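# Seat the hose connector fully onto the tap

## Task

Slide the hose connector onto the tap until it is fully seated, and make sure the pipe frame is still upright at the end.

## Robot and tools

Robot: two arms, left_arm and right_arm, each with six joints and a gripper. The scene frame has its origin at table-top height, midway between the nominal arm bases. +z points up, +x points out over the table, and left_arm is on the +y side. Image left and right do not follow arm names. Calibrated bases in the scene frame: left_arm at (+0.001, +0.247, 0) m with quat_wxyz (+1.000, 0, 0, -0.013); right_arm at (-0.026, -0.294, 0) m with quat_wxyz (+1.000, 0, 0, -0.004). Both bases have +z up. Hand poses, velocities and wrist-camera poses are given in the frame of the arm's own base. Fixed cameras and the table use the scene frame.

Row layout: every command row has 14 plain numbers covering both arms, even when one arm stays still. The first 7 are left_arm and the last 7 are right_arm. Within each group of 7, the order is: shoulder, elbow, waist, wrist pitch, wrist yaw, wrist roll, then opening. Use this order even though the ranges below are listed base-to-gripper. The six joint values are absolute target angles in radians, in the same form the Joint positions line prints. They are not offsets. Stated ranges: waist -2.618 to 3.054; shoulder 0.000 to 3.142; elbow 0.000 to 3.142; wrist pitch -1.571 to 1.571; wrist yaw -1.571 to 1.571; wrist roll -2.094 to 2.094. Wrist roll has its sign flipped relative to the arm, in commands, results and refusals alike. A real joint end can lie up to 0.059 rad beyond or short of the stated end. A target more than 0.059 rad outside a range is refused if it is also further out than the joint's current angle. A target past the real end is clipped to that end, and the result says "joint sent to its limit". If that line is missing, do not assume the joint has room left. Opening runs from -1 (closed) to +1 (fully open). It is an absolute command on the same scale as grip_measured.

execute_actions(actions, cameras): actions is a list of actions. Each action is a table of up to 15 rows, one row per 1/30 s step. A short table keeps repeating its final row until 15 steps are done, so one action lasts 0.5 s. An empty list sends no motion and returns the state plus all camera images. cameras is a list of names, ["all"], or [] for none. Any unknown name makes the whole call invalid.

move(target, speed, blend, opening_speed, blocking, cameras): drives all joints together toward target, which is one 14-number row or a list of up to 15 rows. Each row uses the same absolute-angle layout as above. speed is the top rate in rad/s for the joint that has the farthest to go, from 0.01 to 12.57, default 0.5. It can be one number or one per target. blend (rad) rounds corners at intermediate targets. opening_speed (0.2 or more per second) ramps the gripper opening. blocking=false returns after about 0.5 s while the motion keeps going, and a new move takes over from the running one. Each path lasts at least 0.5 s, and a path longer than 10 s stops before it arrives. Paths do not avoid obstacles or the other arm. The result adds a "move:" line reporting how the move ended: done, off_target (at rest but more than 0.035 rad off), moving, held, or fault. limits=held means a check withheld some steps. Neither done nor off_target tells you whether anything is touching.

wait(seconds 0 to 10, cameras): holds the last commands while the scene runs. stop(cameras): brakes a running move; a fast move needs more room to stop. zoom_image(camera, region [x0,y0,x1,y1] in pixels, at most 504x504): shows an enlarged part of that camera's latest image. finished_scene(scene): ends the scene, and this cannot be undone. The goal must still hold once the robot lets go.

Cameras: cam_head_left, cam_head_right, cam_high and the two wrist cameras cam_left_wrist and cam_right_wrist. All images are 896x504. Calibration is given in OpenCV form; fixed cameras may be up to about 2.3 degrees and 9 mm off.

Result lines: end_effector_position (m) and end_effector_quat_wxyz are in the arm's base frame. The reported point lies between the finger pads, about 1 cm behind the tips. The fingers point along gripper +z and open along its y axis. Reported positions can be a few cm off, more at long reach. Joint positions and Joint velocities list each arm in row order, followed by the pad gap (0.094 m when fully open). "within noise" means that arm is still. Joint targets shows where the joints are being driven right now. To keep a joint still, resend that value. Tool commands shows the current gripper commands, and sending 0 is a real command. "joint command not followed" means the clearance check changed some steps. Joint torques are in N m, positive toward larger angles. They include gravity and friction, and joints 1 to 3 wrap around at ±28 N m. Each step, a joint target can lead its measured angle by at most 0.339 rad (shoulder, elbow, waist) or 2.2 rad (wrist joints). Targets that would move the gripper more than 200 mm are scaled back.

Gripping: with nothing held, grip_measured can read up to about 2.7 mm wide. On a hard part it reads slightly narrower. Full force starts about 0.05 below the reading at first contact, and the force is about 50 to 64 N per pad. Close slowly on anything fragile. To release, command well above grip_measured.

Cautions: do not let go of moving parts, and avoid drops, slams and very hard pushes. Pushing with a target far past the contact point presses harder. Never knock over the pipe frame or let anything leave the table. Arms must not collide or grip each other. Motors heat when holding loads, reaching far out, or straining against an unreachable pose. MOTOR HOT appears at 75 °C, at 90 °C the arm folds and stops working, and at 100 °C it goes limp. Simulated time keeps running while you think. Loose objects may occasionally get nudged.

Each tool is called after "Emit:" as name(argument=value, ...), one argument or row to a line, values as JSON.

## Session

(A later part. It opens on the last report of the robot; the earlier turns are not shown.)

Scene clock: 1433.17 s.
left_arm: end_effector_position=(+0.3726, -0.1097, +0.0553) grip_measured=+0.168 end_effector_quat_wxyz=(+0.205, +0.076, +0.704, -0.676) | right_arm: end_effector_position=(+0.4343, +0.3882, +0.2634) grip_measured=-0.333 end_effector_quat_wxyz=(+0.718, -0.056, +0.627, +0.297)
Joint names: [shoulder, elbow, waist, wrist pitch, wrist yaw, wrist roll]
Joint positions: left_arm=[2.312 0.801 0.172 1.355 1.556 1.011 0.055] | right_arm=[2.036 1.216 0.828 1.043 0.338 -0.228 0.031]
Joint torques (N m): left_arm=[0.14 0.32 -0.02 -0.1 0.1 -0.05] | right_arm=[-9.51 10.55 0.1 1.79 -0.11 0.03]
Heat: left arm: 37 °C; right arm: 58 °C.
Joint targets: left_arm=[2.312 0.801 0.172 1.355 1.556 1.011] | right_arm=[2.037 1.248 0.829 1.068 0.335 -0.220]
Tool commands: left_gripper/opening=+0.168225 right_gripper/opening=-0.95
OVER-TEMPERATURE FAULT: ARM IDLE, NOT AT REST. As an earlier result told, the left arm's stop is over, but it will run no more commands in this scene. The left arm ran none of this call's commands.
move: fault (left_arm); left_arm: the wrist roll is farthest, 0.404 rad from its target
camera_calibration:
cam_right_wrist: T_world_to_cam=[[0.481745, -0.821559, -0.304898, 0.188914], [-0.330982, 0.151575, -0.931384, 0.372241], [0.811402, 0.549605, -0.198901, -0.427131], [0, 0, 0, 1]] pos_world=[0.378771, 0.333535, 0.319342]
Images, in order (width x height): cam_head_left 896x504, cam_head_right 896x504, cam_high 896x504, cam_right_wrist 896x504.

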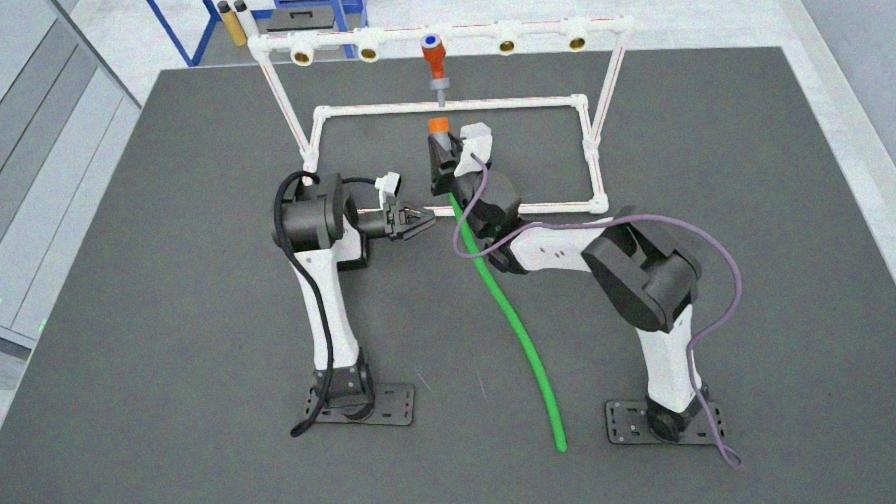

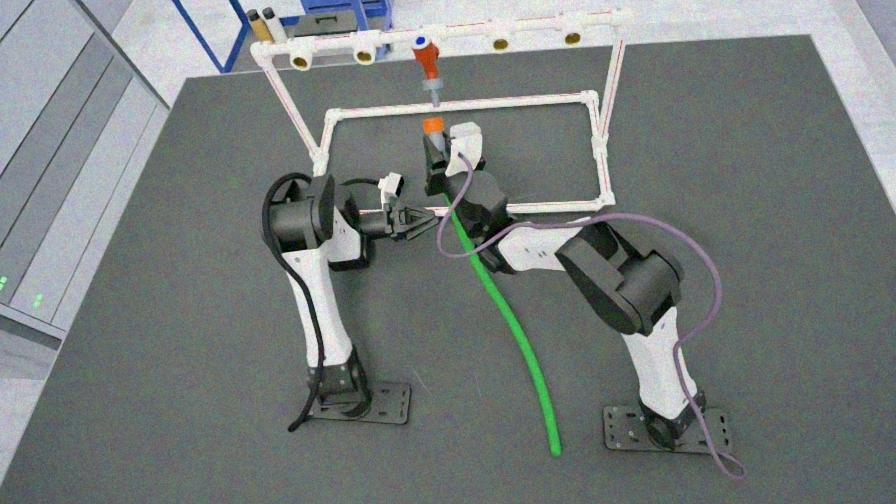

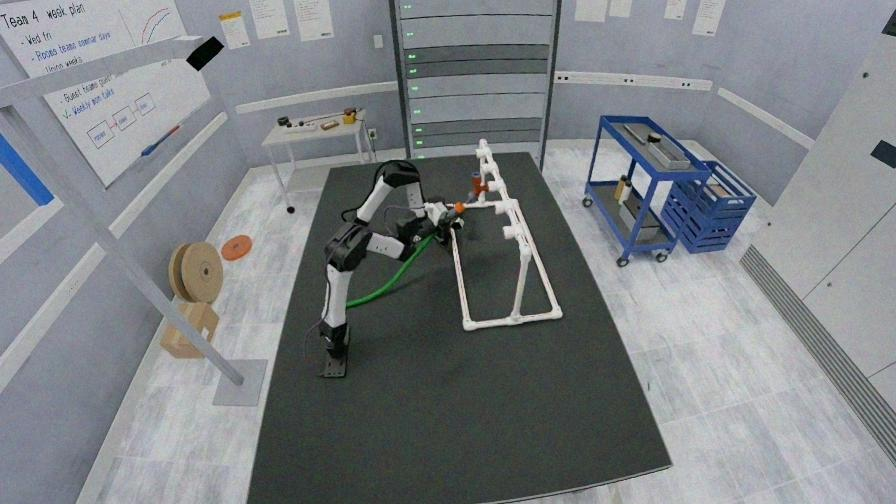

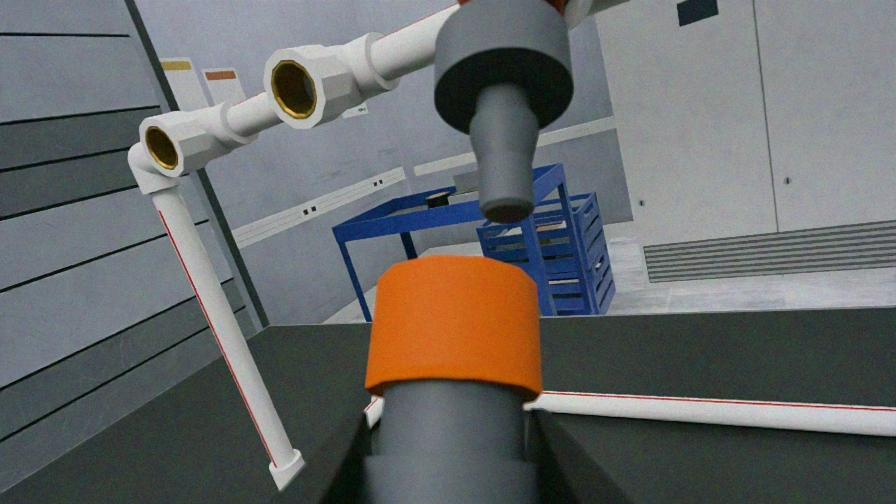

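Emit:
move(
  target=[2.242,0.793,0.172,1.354,1.556,1.415,0.168,2.056,1.244,0.798,1.091,0.304,-0.22,-0.95],
  speed=0.3,
  cameras=["cam_right_wrist","cam_high","cam_head_left","cam_head_right"],
)

Emit:
zoom_image(
  camera="cam_head_left",
  region=[400, 30, 500, 180],
)

Emit:
zoom_image(
  camera="cam_head_right",
  region=[395, 30, 495, 180],
)

Emit:
zoom_image(
  camera="cam_high",
  region=[420, 150, 510, 230],
)

Scene clock: 1452.00 s.
left_arm: end_effector_position=(+0.3726, -0.1097, +0.0553) grip_measured=+0.168 end_effector_quat_wxyz=(+0.205, +0.076, +0.704, -0.676) | right_arm: end_effector_position=(+0.4443, +0.3815, +0.2539) grip_measured=-0.333 end_effector_quat_wxyz=(+0.717, -0.057, +0.632, +0.290)
Joint names: [shoulder, elbow, waist, wrist pitch, wrist yaw, wrist roll]
Joint positions: left_arm=[2.312 0.801 0.172 1.355 1.556 1.011 0.055] | right_arm=[2.054 1.216 0.803 1.045 0.323 -0.228 0.031]
Joint torques (N m): left_arm=[0.14 0.31 -0.01 -0.08 0.1 -0.04] | right_arm=[-9.47 10.1 -0.46 2.03 -0.3 0.04]
Heat: left arm: 36 °C; right arm: 57 °C.
Joint targets: left_arm=[2.312 0.801 0.172 1.355 1.556 1.011] | right_arm=[2.056 1.244 0.798 1.091 0.304 -0.220]
Tool commands: left_gripper/opening=+0.168225 right_gripper/opening=-0.95
OVER-TEMPERATURE FAULT: ARM IDLE, NOT AT REST. As an earlier result told, the left arm's stop is over, but it will run no more commands in this scene. The left arm ran none of this call's commands.
move: fault (left_arm), off_target (right_arm); left_arm: the wrist roll is farthest, 0.404 rad from its target; right_arm: the wrist pitch is farthest, 0.046 rad from its target
camera_calibration:
cam_right_wrist: T_world_to_cam=[[0.470944, -0.830477, -0.297524, 0.181891], [-0.33756, 0.14195, -0.930539, 0.374183], [0.815025, 0.538664, -0.213485, -0.427146], [0, 0, 0, 1]] pos_world=[0.388783, 0.328029, 0.31112]
Images, in order (width x height): cam_head_left 896x504, cam_head_right 896x504, cam_high 896x504, cam_right_wrist 896x504.

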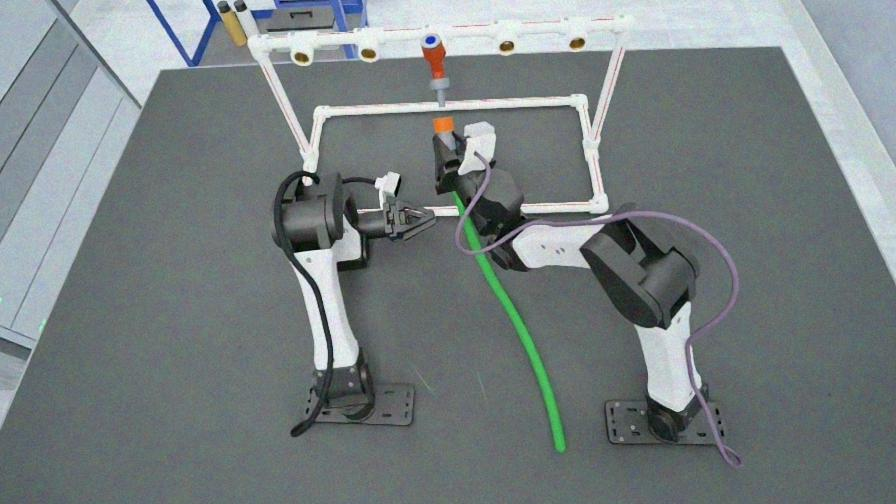

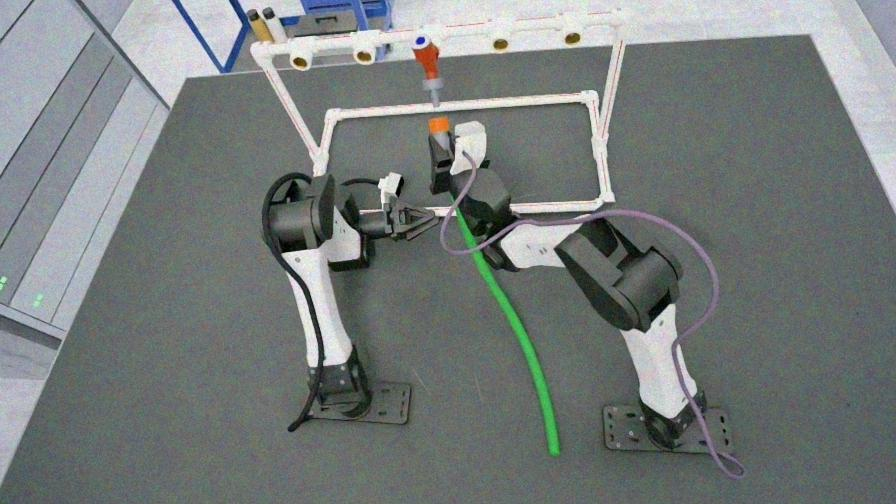

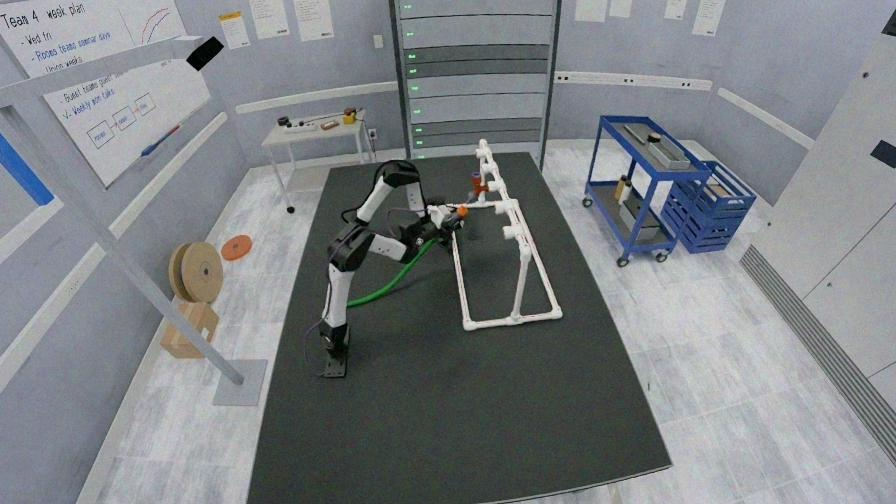

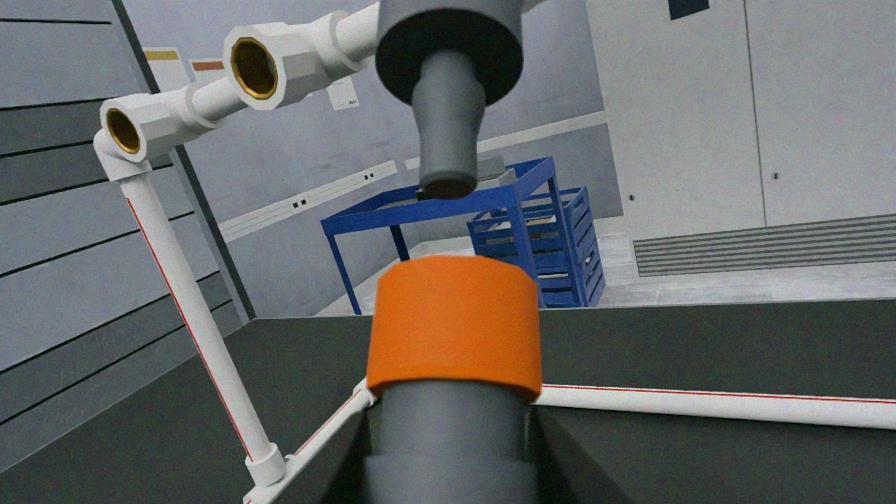

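Scaled by 3.360 from the camera's 896x504 image, which has a finer 1280x720 frame.

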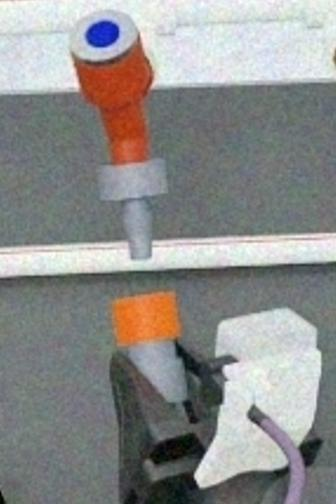

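Scaled by 3.360 from the camera's 896x504 image, which has a finer 1280x720 frame.

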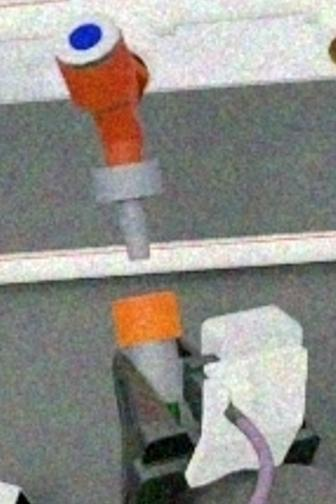

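Scaled by 5.600 from the camera's 896x504 image, which has a finer 1280x720 frame.

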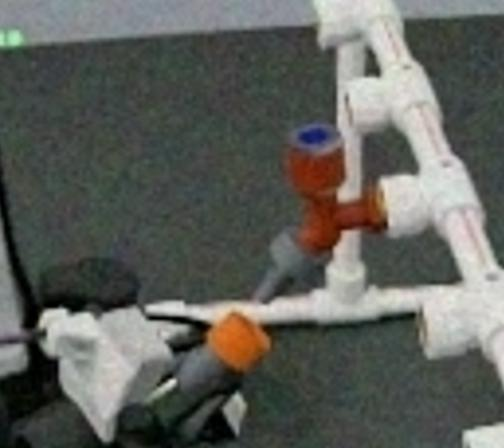

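Emit:
zoom_image(
  camera="cam_high",
  region=[445, 185, 485, 225],
)

Emit:
zoom_image(
  camera="cam_right_wrist",
  region=[330, 0, 580, 420],
)

Scaled by 12.600 from the camera's 896x504 image, which has a finer 1280x720 frame.

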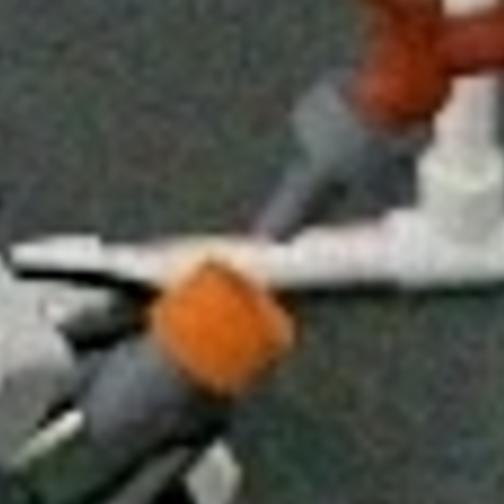

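Scaled by 1.200 from the camera's 896x504 image, which has a finer 1280x720 frame.

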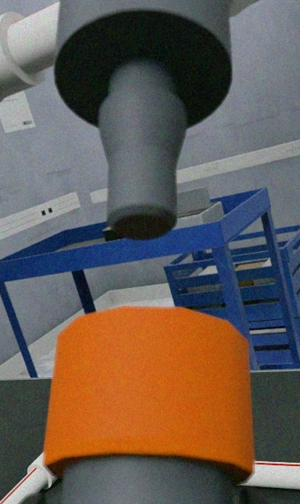

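Emit:
zoom_image(
  camera="cam_right_wrist",
  region=[360, 0, 540, 210],
)

Emit:
zoom_image(
  camera="cam_right_wrist",
  region=[355, 230, 555, 504],
)

Scaled by 2.400 from the camera's 896x504 image, which has a finer 1280x720 frame.

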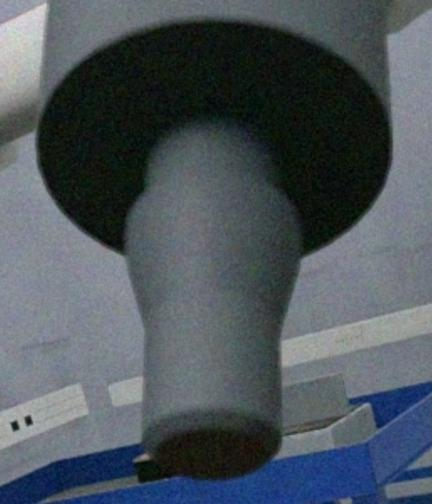

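Scaled by 1.839 from the camera's 896x504 image, which has a finer 1280x720 frame.

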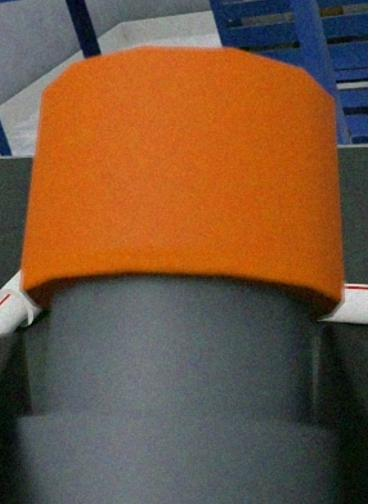

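Emit:
move(
  target=[2.242,0.793,0.172,1.354,1.556,1.415,0.168,2.100,1.244,0.802,1.207,0.308,-0.22,-0.95],
  speed=0.3,
  cameras=["cam_right_wrist","cam_high","cam_head_left","cam_head_right"],
)

Emit:
zoom_image(
  camera="cam_right_wrist",
  region=[340, 0, 560, 210],
)

Emit:
zoom_image(
  camera="cam_high",
  region=[445, 185, 485, 225],
)

Emit:
zoom_image(
  camera="cam_head_left",
  region=[415, 40, 475, 160],
)

Emit:
zoom_image(
  camera="cam_head_right",
  region=[405, 40, 465, 160],
)

Scene clock: 1514.33 s.
left_arm: end_effector_position=(+0.3726, -0.1097, +0.0553) grip_measured=+0.168 end_effector_quat_wxyz=(+0.205, +0.076, +0.704, -0.676) | right_arm: end_effector_position=(+0.4441, +0.3814, +0.2551) grip_measured=-0.333 end_effector_quat_wxyz=(+0.733, -0.046, +0.607, +0.304)
Joint names: [shoulder, elbow, waist, wrist pitch, wrist yaw, wrist roll]
Joint positions: left_arm=[2.312 0.801 0.172 1.355 1.556 1.011 0.055] | right_arm=[2.098 1.216 0.803 1.158 0.322 -0.228 0.031]
Joint torques (N m): left_arm=[0.14 0.36 0.03 -0.08 0.11 -0.04] | right_arm=[-9.69 9.87 -0.1 2.01 -0.26 0.03]
Heat: left arm: 36 °C; right arm: 61 °C.
Joint targets: left_arm=[2.312 0.801 0.172 1.355 1.556 1.011] | right_arm=[2.100 1.244 0.802 1.207 0.308 -0.220]
Tool commands: left_gripper/opening=+0.168225 right_gripper/opening=-0.95
OVER-TEMPERATURE FAULT: ARM IDLE, NOT AT REST. As an earlier result told, the left arm's stop is over, but it will run no more commands in this scene. The left arm ran none of this call's commands.
move: fault (left_arm), off_target (right_arm); left_arm: the wrist roll is farthest, 0.404 rad from its target; right_arm: the wrist pitch is farthest, 0.049 rad from its target
camera_calibration:
cam_right_wrist: T_world_to_cam=[[0.485972, -0.815239, -0.314988, 0.174227], [-0.292512, 0.187904, -0.937619, 0.339487], [0.82357, 0.547794, -0.147151, -0.450965], [0, 0, 0, 1]] pos_world=[0.386036, 0.325282, 0.306829]
Images, in order (width x height): cam_head_left 896x504, cam_head_right 896x504, cam_high 896x504, cam_right_wrist 896x504.

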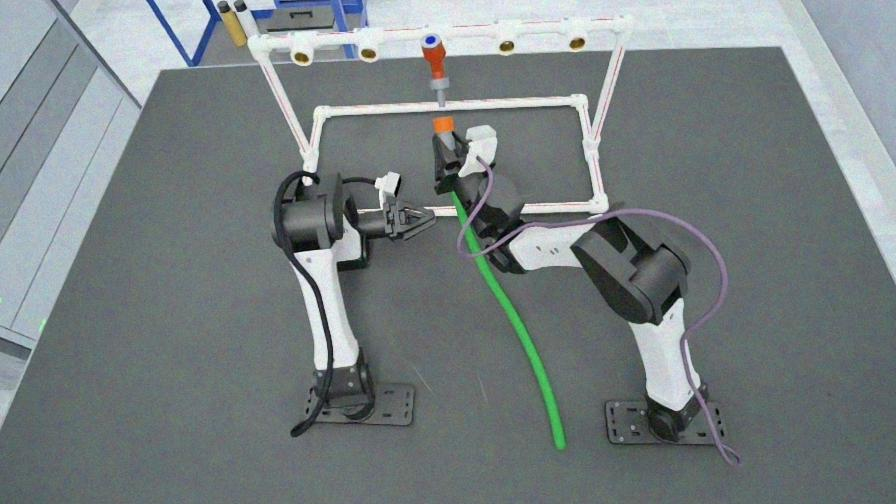

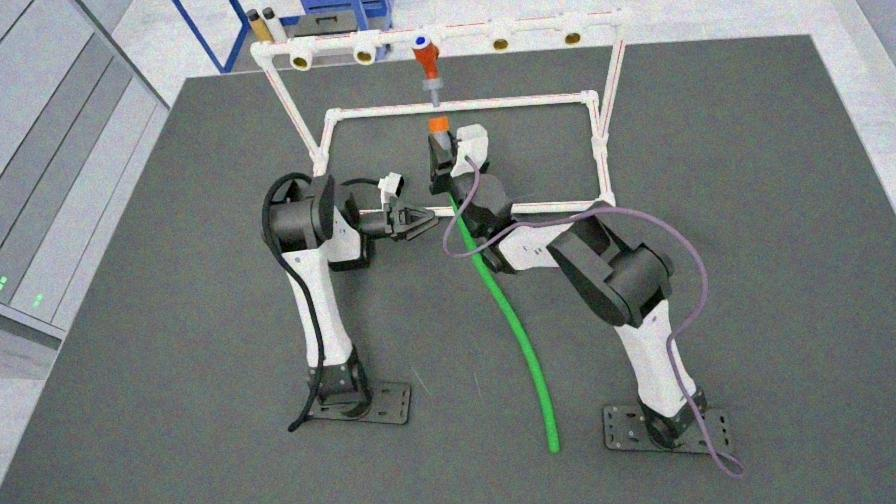

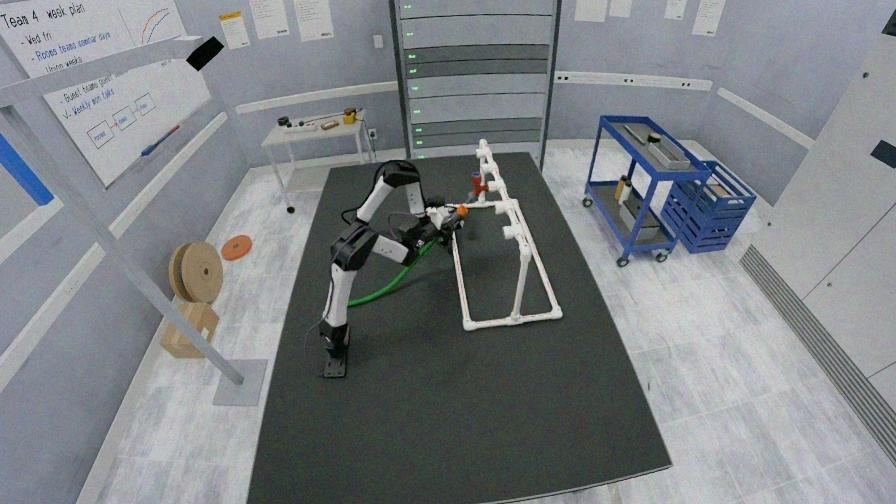

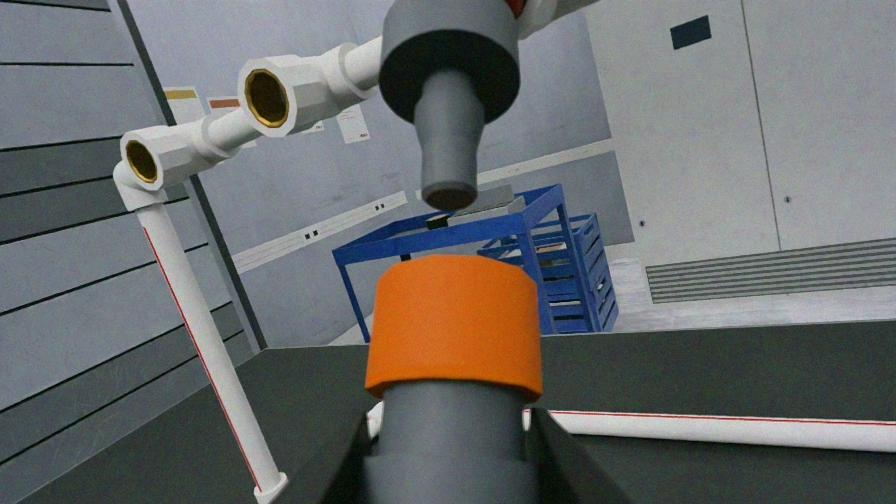

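Scaled by 2.291 from the camera's 896x504 image, which has a finer 1280x720 frame.

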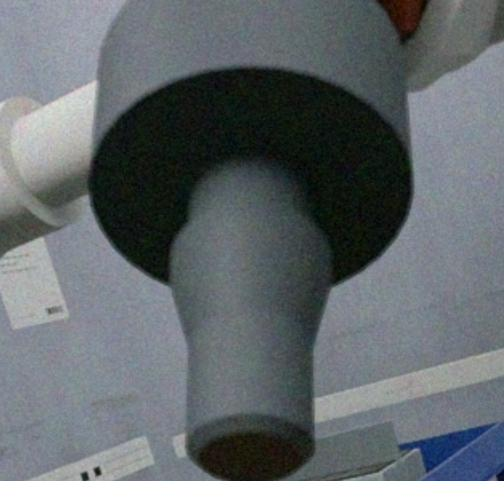

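Scaled by 12.600 from the camera's 896x504 image, which has a finer 1280x720 frame.

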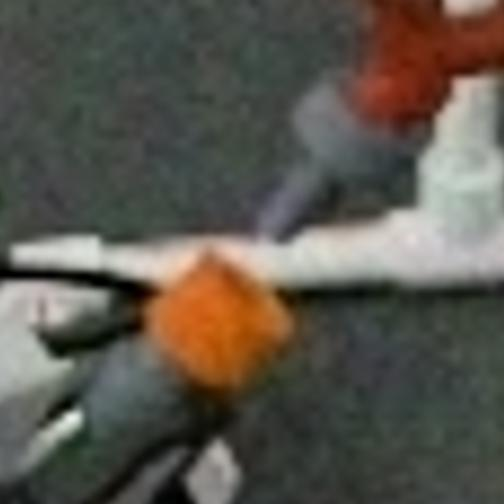

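Scaled by 4.200 from the camera's 896x504 image, which has a finer 1280x720 frame.

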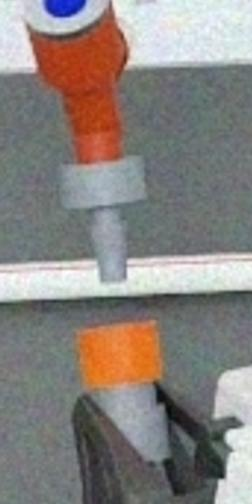

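Scaled by 4.200 from the camera's 896x504 image, which has a finer 1280x720 frame.

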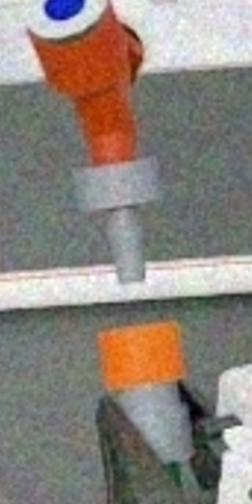

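Emit:
move(
  target=[2.242,0.793,0.172,1.354,1.556,1.415,0.168,2.115,1.209,0.8075,1.267,0.3135,-0.22,-0.95],
  speed=0.3,
  cameras=["cam_right_wrist","cam_high","cam_head_left","cam_head_right"],
)

Emit:
zoom_image(
  camera="cam_right_wrist",
  region=[340, 0, 560, 210],
)

Emit:
zoom_image(
  camera="cam_high",
  region=[445, 185, 485, 225],
)

Scene clock: 1532.43 s.
left_arm: end_effector_position=(+0.3726, -0.1097, +0.0553) grip_measured=+0.168 end_effector_quat_wxyz=(+0.205, +0.076, +0.704, -0.676) | right_arm: end_effector_position=(+0.4422, +0.3794, +0.2588) grip_measured=-0.333 end_effector_quat_wxyz=(+0.742, -0.040, +0.592, +0.312)
Joint names: [shoulder, elbow, waist, wrist pitch, wrist yaw, wrist roll]
Joint positions: left_arm=[2.312 0.801 0.172 1.355 1.556 1.011 0.055] | right_arm=[2.112 1.21 0.803 1.219 0.322 -0.227 0.031]
Joint torques (N m): left_arm=[0.2 0.28 -0.03 -0.09 0.1 -0.03] | right_arm=[-9.55 6.78 0.4 1.99 -0.2 0.03]
Heat: left arm: 35 °C; right arm: 63 °C.
Joint targets: left_arm=[2.312 0.801 0.172 1.355 1.556 1.011] | right_arm=[2.115 1.209 0.807 1.267 0.314 -0.220]
Tool commands: left_gripper/opening=+0.168225 right_gripper/opening=-0.95
OVER-TEMPERATURE FAULT: ARM IDLE, NOT AT REST. As an earlier result told, the left arm's stop is over, but it will run no more commands in this scene. The left arm ran none of this call's commands.
move: fault (left_arm), off_target (right_arm); left_arm: the wrist roll is farthest, 0.404 rad from its target; right_arm: the wrist pitch is farthest, 0.048 rad from its target
camera_calibration:
cam_right_wrist: T_world_to_cam=[[0.495176, -0.805814, -0.324752, 0.169574], [-0.265219, 0.215747, -0.93974, 0.32065], [0.827321, 0.551467, -0.106884, -0.461286], [0, 0, 0, 1]] pos_world=[0.382705, 0.32185, 0.307093]
Images, in order (width x height): cam_head_left 896x504, cam_head_right 896x504, cam_high 896x504, cam_right_wrist 896x504.

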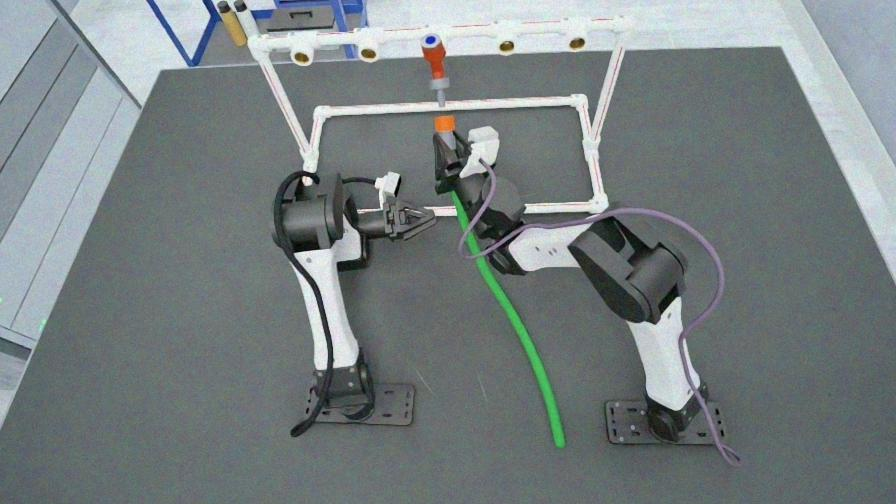

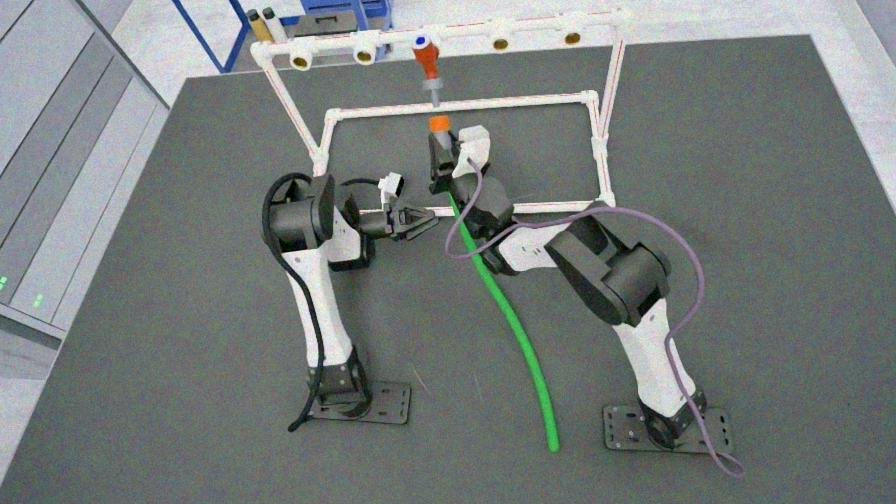

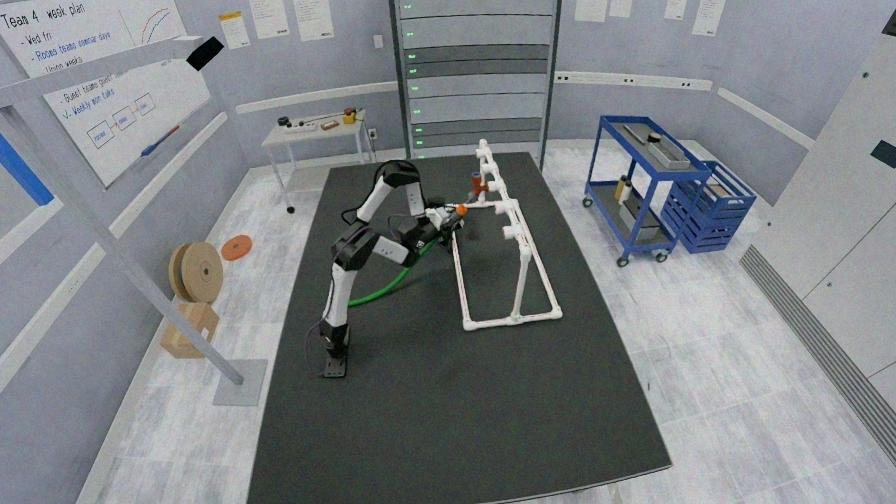

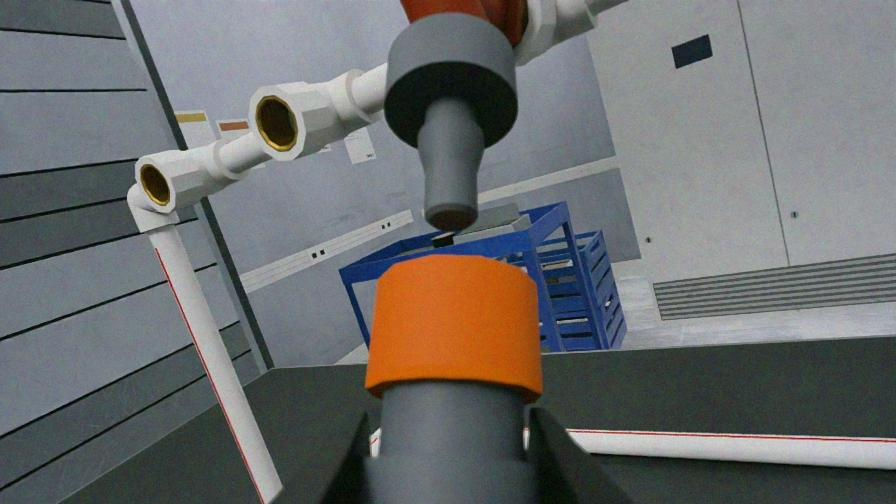

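Scaled by 2.291 from the camera's 896x504 image, which has a finer 1280x720 frame.

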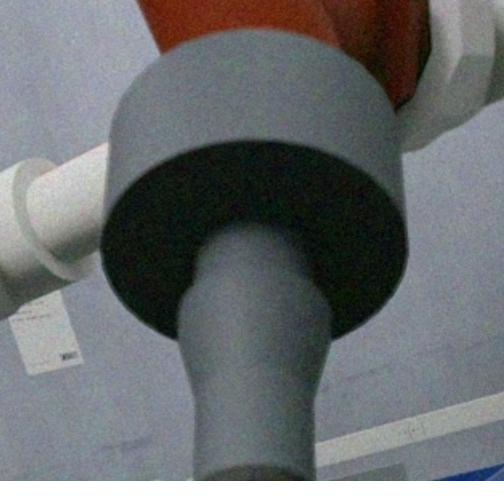

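Scaled by 12.600 from the camera's 896x504 image, which has a finer 1280x720 frame.

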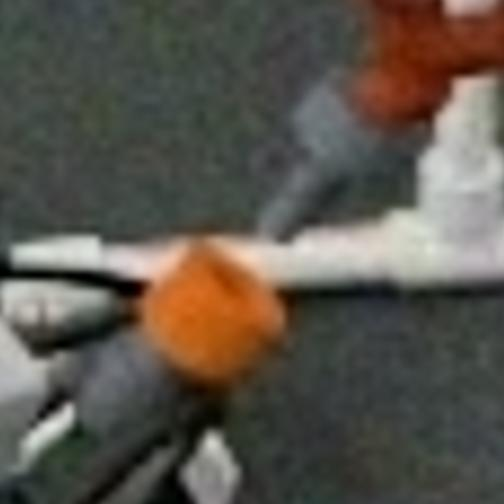

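Emit:
move(
  target=[2.242,0.793,0.172,1.354,1.556,1.415,0.168,2.068,1.299,0.784,1.172,0.297,-0.22,-0.95],
  speed=0.2,
  cameras=["cam_right_wrist","cam_high"],
)

Emit:
zoom_image(
  camera="cam_right_wrist",
  region=[340, 80, 560, 290],
)

Emit:
zoom_image(
  camera="cam_high",
  region=[445, 185, 485, 225],
)

Scene clock: 1545.93 s.
left_arm: end_effector_position=(+0.3726, -0.1097, +0.0553) grip_measured=+0.168 end_effector_quat_wxyz=(+0.205, +0.076, +0.704, -0.676) | right_arm: end_effector_position=(+0.4528, +0.3822, +0.2665) grip_measured=-0.333 end_effector_quat_wxyz=(+0.739, -0.041, +0.598, +0.306)
Joint names: [shoulder, elbow, waist, wrist pitch, wrist yaw, wrist roll]
Joint positions: left_arm=[2.312 0.801 0.172 1.355 1.556 1.011 0.055] | right_arm=[2.112 1.266 0.791 1.146 0.316 -0.227 0.031]
Joint torques (N m): left_arm=[0.18 0.34 -0.02 -0.09 0.09 -0.03] | right_arm=[-13.79 10.43 -0.66 1.79 -0.31 0.03]
Heat: left arm: 35 °C; right arm: 62 °C.
Joint targets: left_arm=[2.312 0.801 0.172 1.355 1.556 1.011] | right_arm=[2.068 1.299 0.784 1.172 0.297 -0.220]
Tool commands: left_gripper/opening=+0.168225 right_gripper/opening=-0.95
OVER-TEMPERATURE FAULT: ARM IDLE, NOT AT REST. As an earlier result told, the left arm's stop is over, but it will run no more commands in this scene. The left arm ran none of this call's commands.
move: fault (left_arm), off_target (right_arm); left_arm: the wrist roll is farthest, 0.404 rad from its target; right_arm: the shoulder is farthest, 0.044 rad from its target
camera_calibration:
cam_right_wrist: T_world_to_cam=[[0.487526, -0.81281, -0.318839, 0.173684], [-0.274071, 0.204252, -0.939769, 0.338556], [0.828977, 0.545547, -0.123189, -0.464917], [0, 0, 0, 1]] pos_world=[0.393519, 0.325656, 0.316269]
Images, in order (width x height): cam_high 896x504, cam_right_wrist 896x504.

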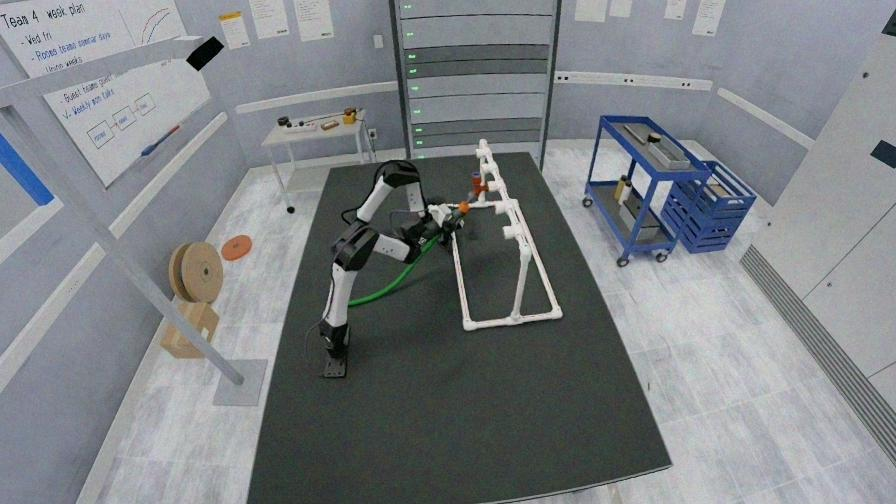

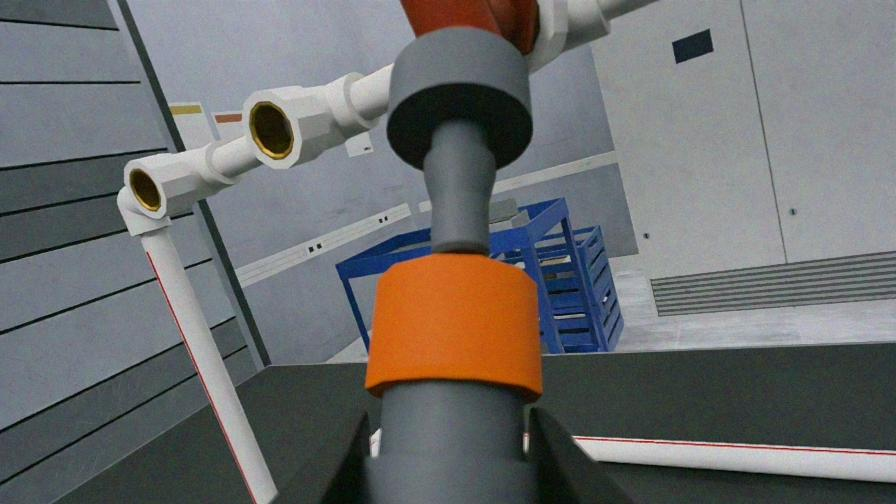

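Scaled by 2.291 from the camera's 896x504 image, which has a finer 1280x720 frame.

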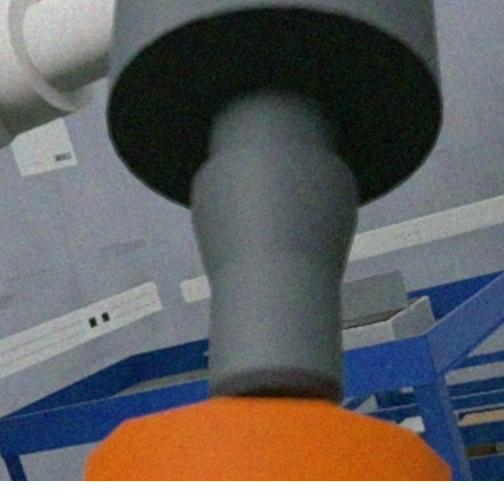

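Scaled by 12.600 from the camera's 896x504 image, which has a finer 1280x720 frame.

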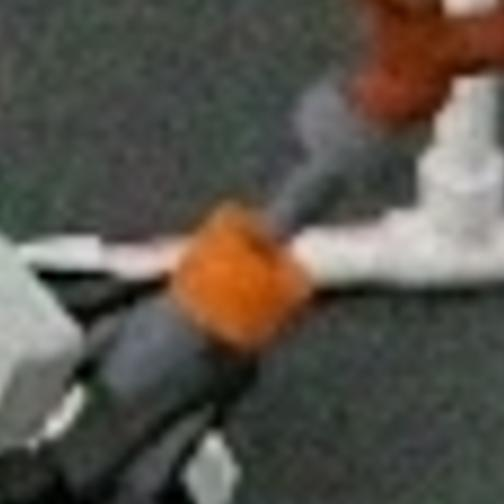

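Emit:
move(
  target=[2.242,0.793,0.172,1.354,1.556,1.415,0.168,2.134,1.297,0.786,1.254,0.299,-0.22,-0.95],
  speed=0.2,
  cameras=["cam_right_wrist","cam_high"],
)

Emit:
zoom_image(
  camera="cam_right_wrist",
  region=[340, 80, 560, 290],
)

Emit:
zoom_image(
  camera="cam_high",
  region=[445, 185, 485, 225],
)

Scene clock: 1556.77 s.
left_arm: end_effector_position=(+0.3726, -0.1097, +0.0553) grip_measured=+0.168 end_effector_quat_wxyz=(+0.205, +0.076, +0.704, -0.676) | right_arm: end_effector_position=(+0.4518, +0.3812, +0.2685) grip_measured=-0.333 end_effector_quat_wxyz=(+0.749, -0.035, +0.583, +0.314)
Joint names: [shoulder, elbow, waist, wrist pitch, wrist yaw, wrist roll]
Joint positions: left_arm=[2.312 0.801 0.172 1.355 1.556 1.011 0.055] | right_arm=[2.133 1.266 0.791 1.208 0.316 -0.227 0.031]
Joint torques (N m): left_arm=[0.16 0.32 -0.09 -0.09 0.1 -0.03] | right_arm=[-9.95 10.14 -0.49 1.92 -0.3 0.03]
Heat: left arm: 35 °C; right arm: 64 °C.
Joint targets: left_arm=[2.312 0.801 0.172 1.355 1.556 1.011] | right_arm=[2.134 1.297 0.786 1.254 0.299 -0.220]
Tool commands: left_gripper/opening=+0.168225 right_gripper/opening=-0.95
OVER-TEMPERATURE FAULT: ARM IDLE, NOT AT REST. As an earlier result told, the left arm's stop is over, but it will run no more commands in this scene. The left arm ran none of this call's commands.
move: fault (left_arm), off_target (right_arm); left_arm: the wrist roll is farthest, 0.404 rad from its target; right_arm: the wrist pitch is farthest, 0.046 rad from its target
camera_calibration:
cam_right_wrist: T_world_to_cam=[[0.497243, -0.803124, -0.328239, 0.168497], [-0.24686, 0.231724, -0.940938, 0.317976], [0.831751, 0.548904, -0.0830361, -0.476555], [0, 0, 0, 1]] pos_world=[0.391087, 0.323224, 0.314931]
Images, in order (width x height): cam_high 896x504, cam_right_wrist 896x504.

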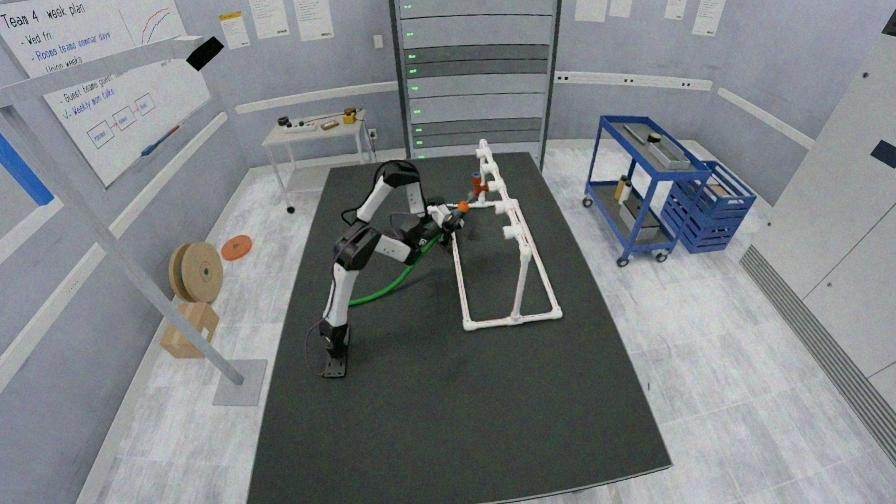

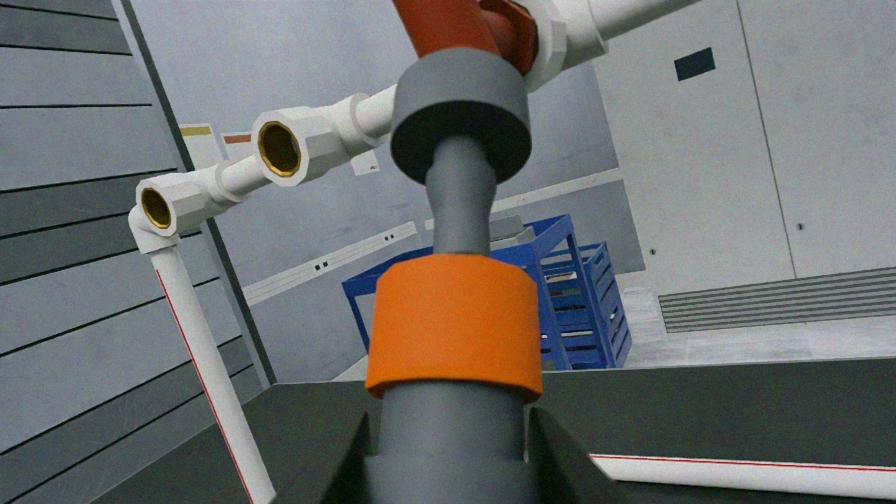

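Scaled by 2.291 from the camera's 896x504 image, which has a finer 1280x720 frame.

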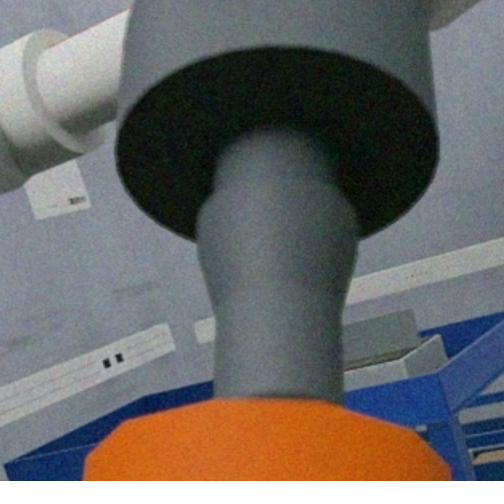

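Scaled by 12.600 from the camera's 896x504 image, which has a finer 1280x720 frame.

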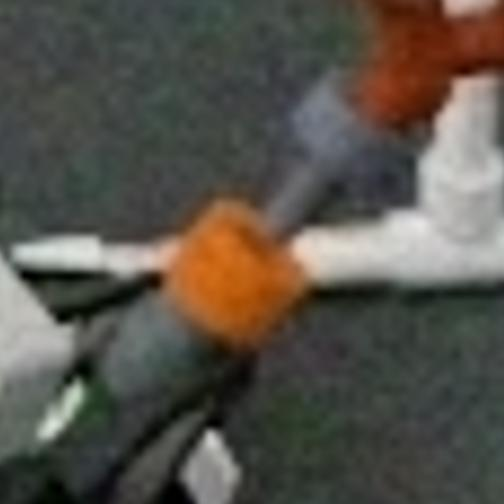

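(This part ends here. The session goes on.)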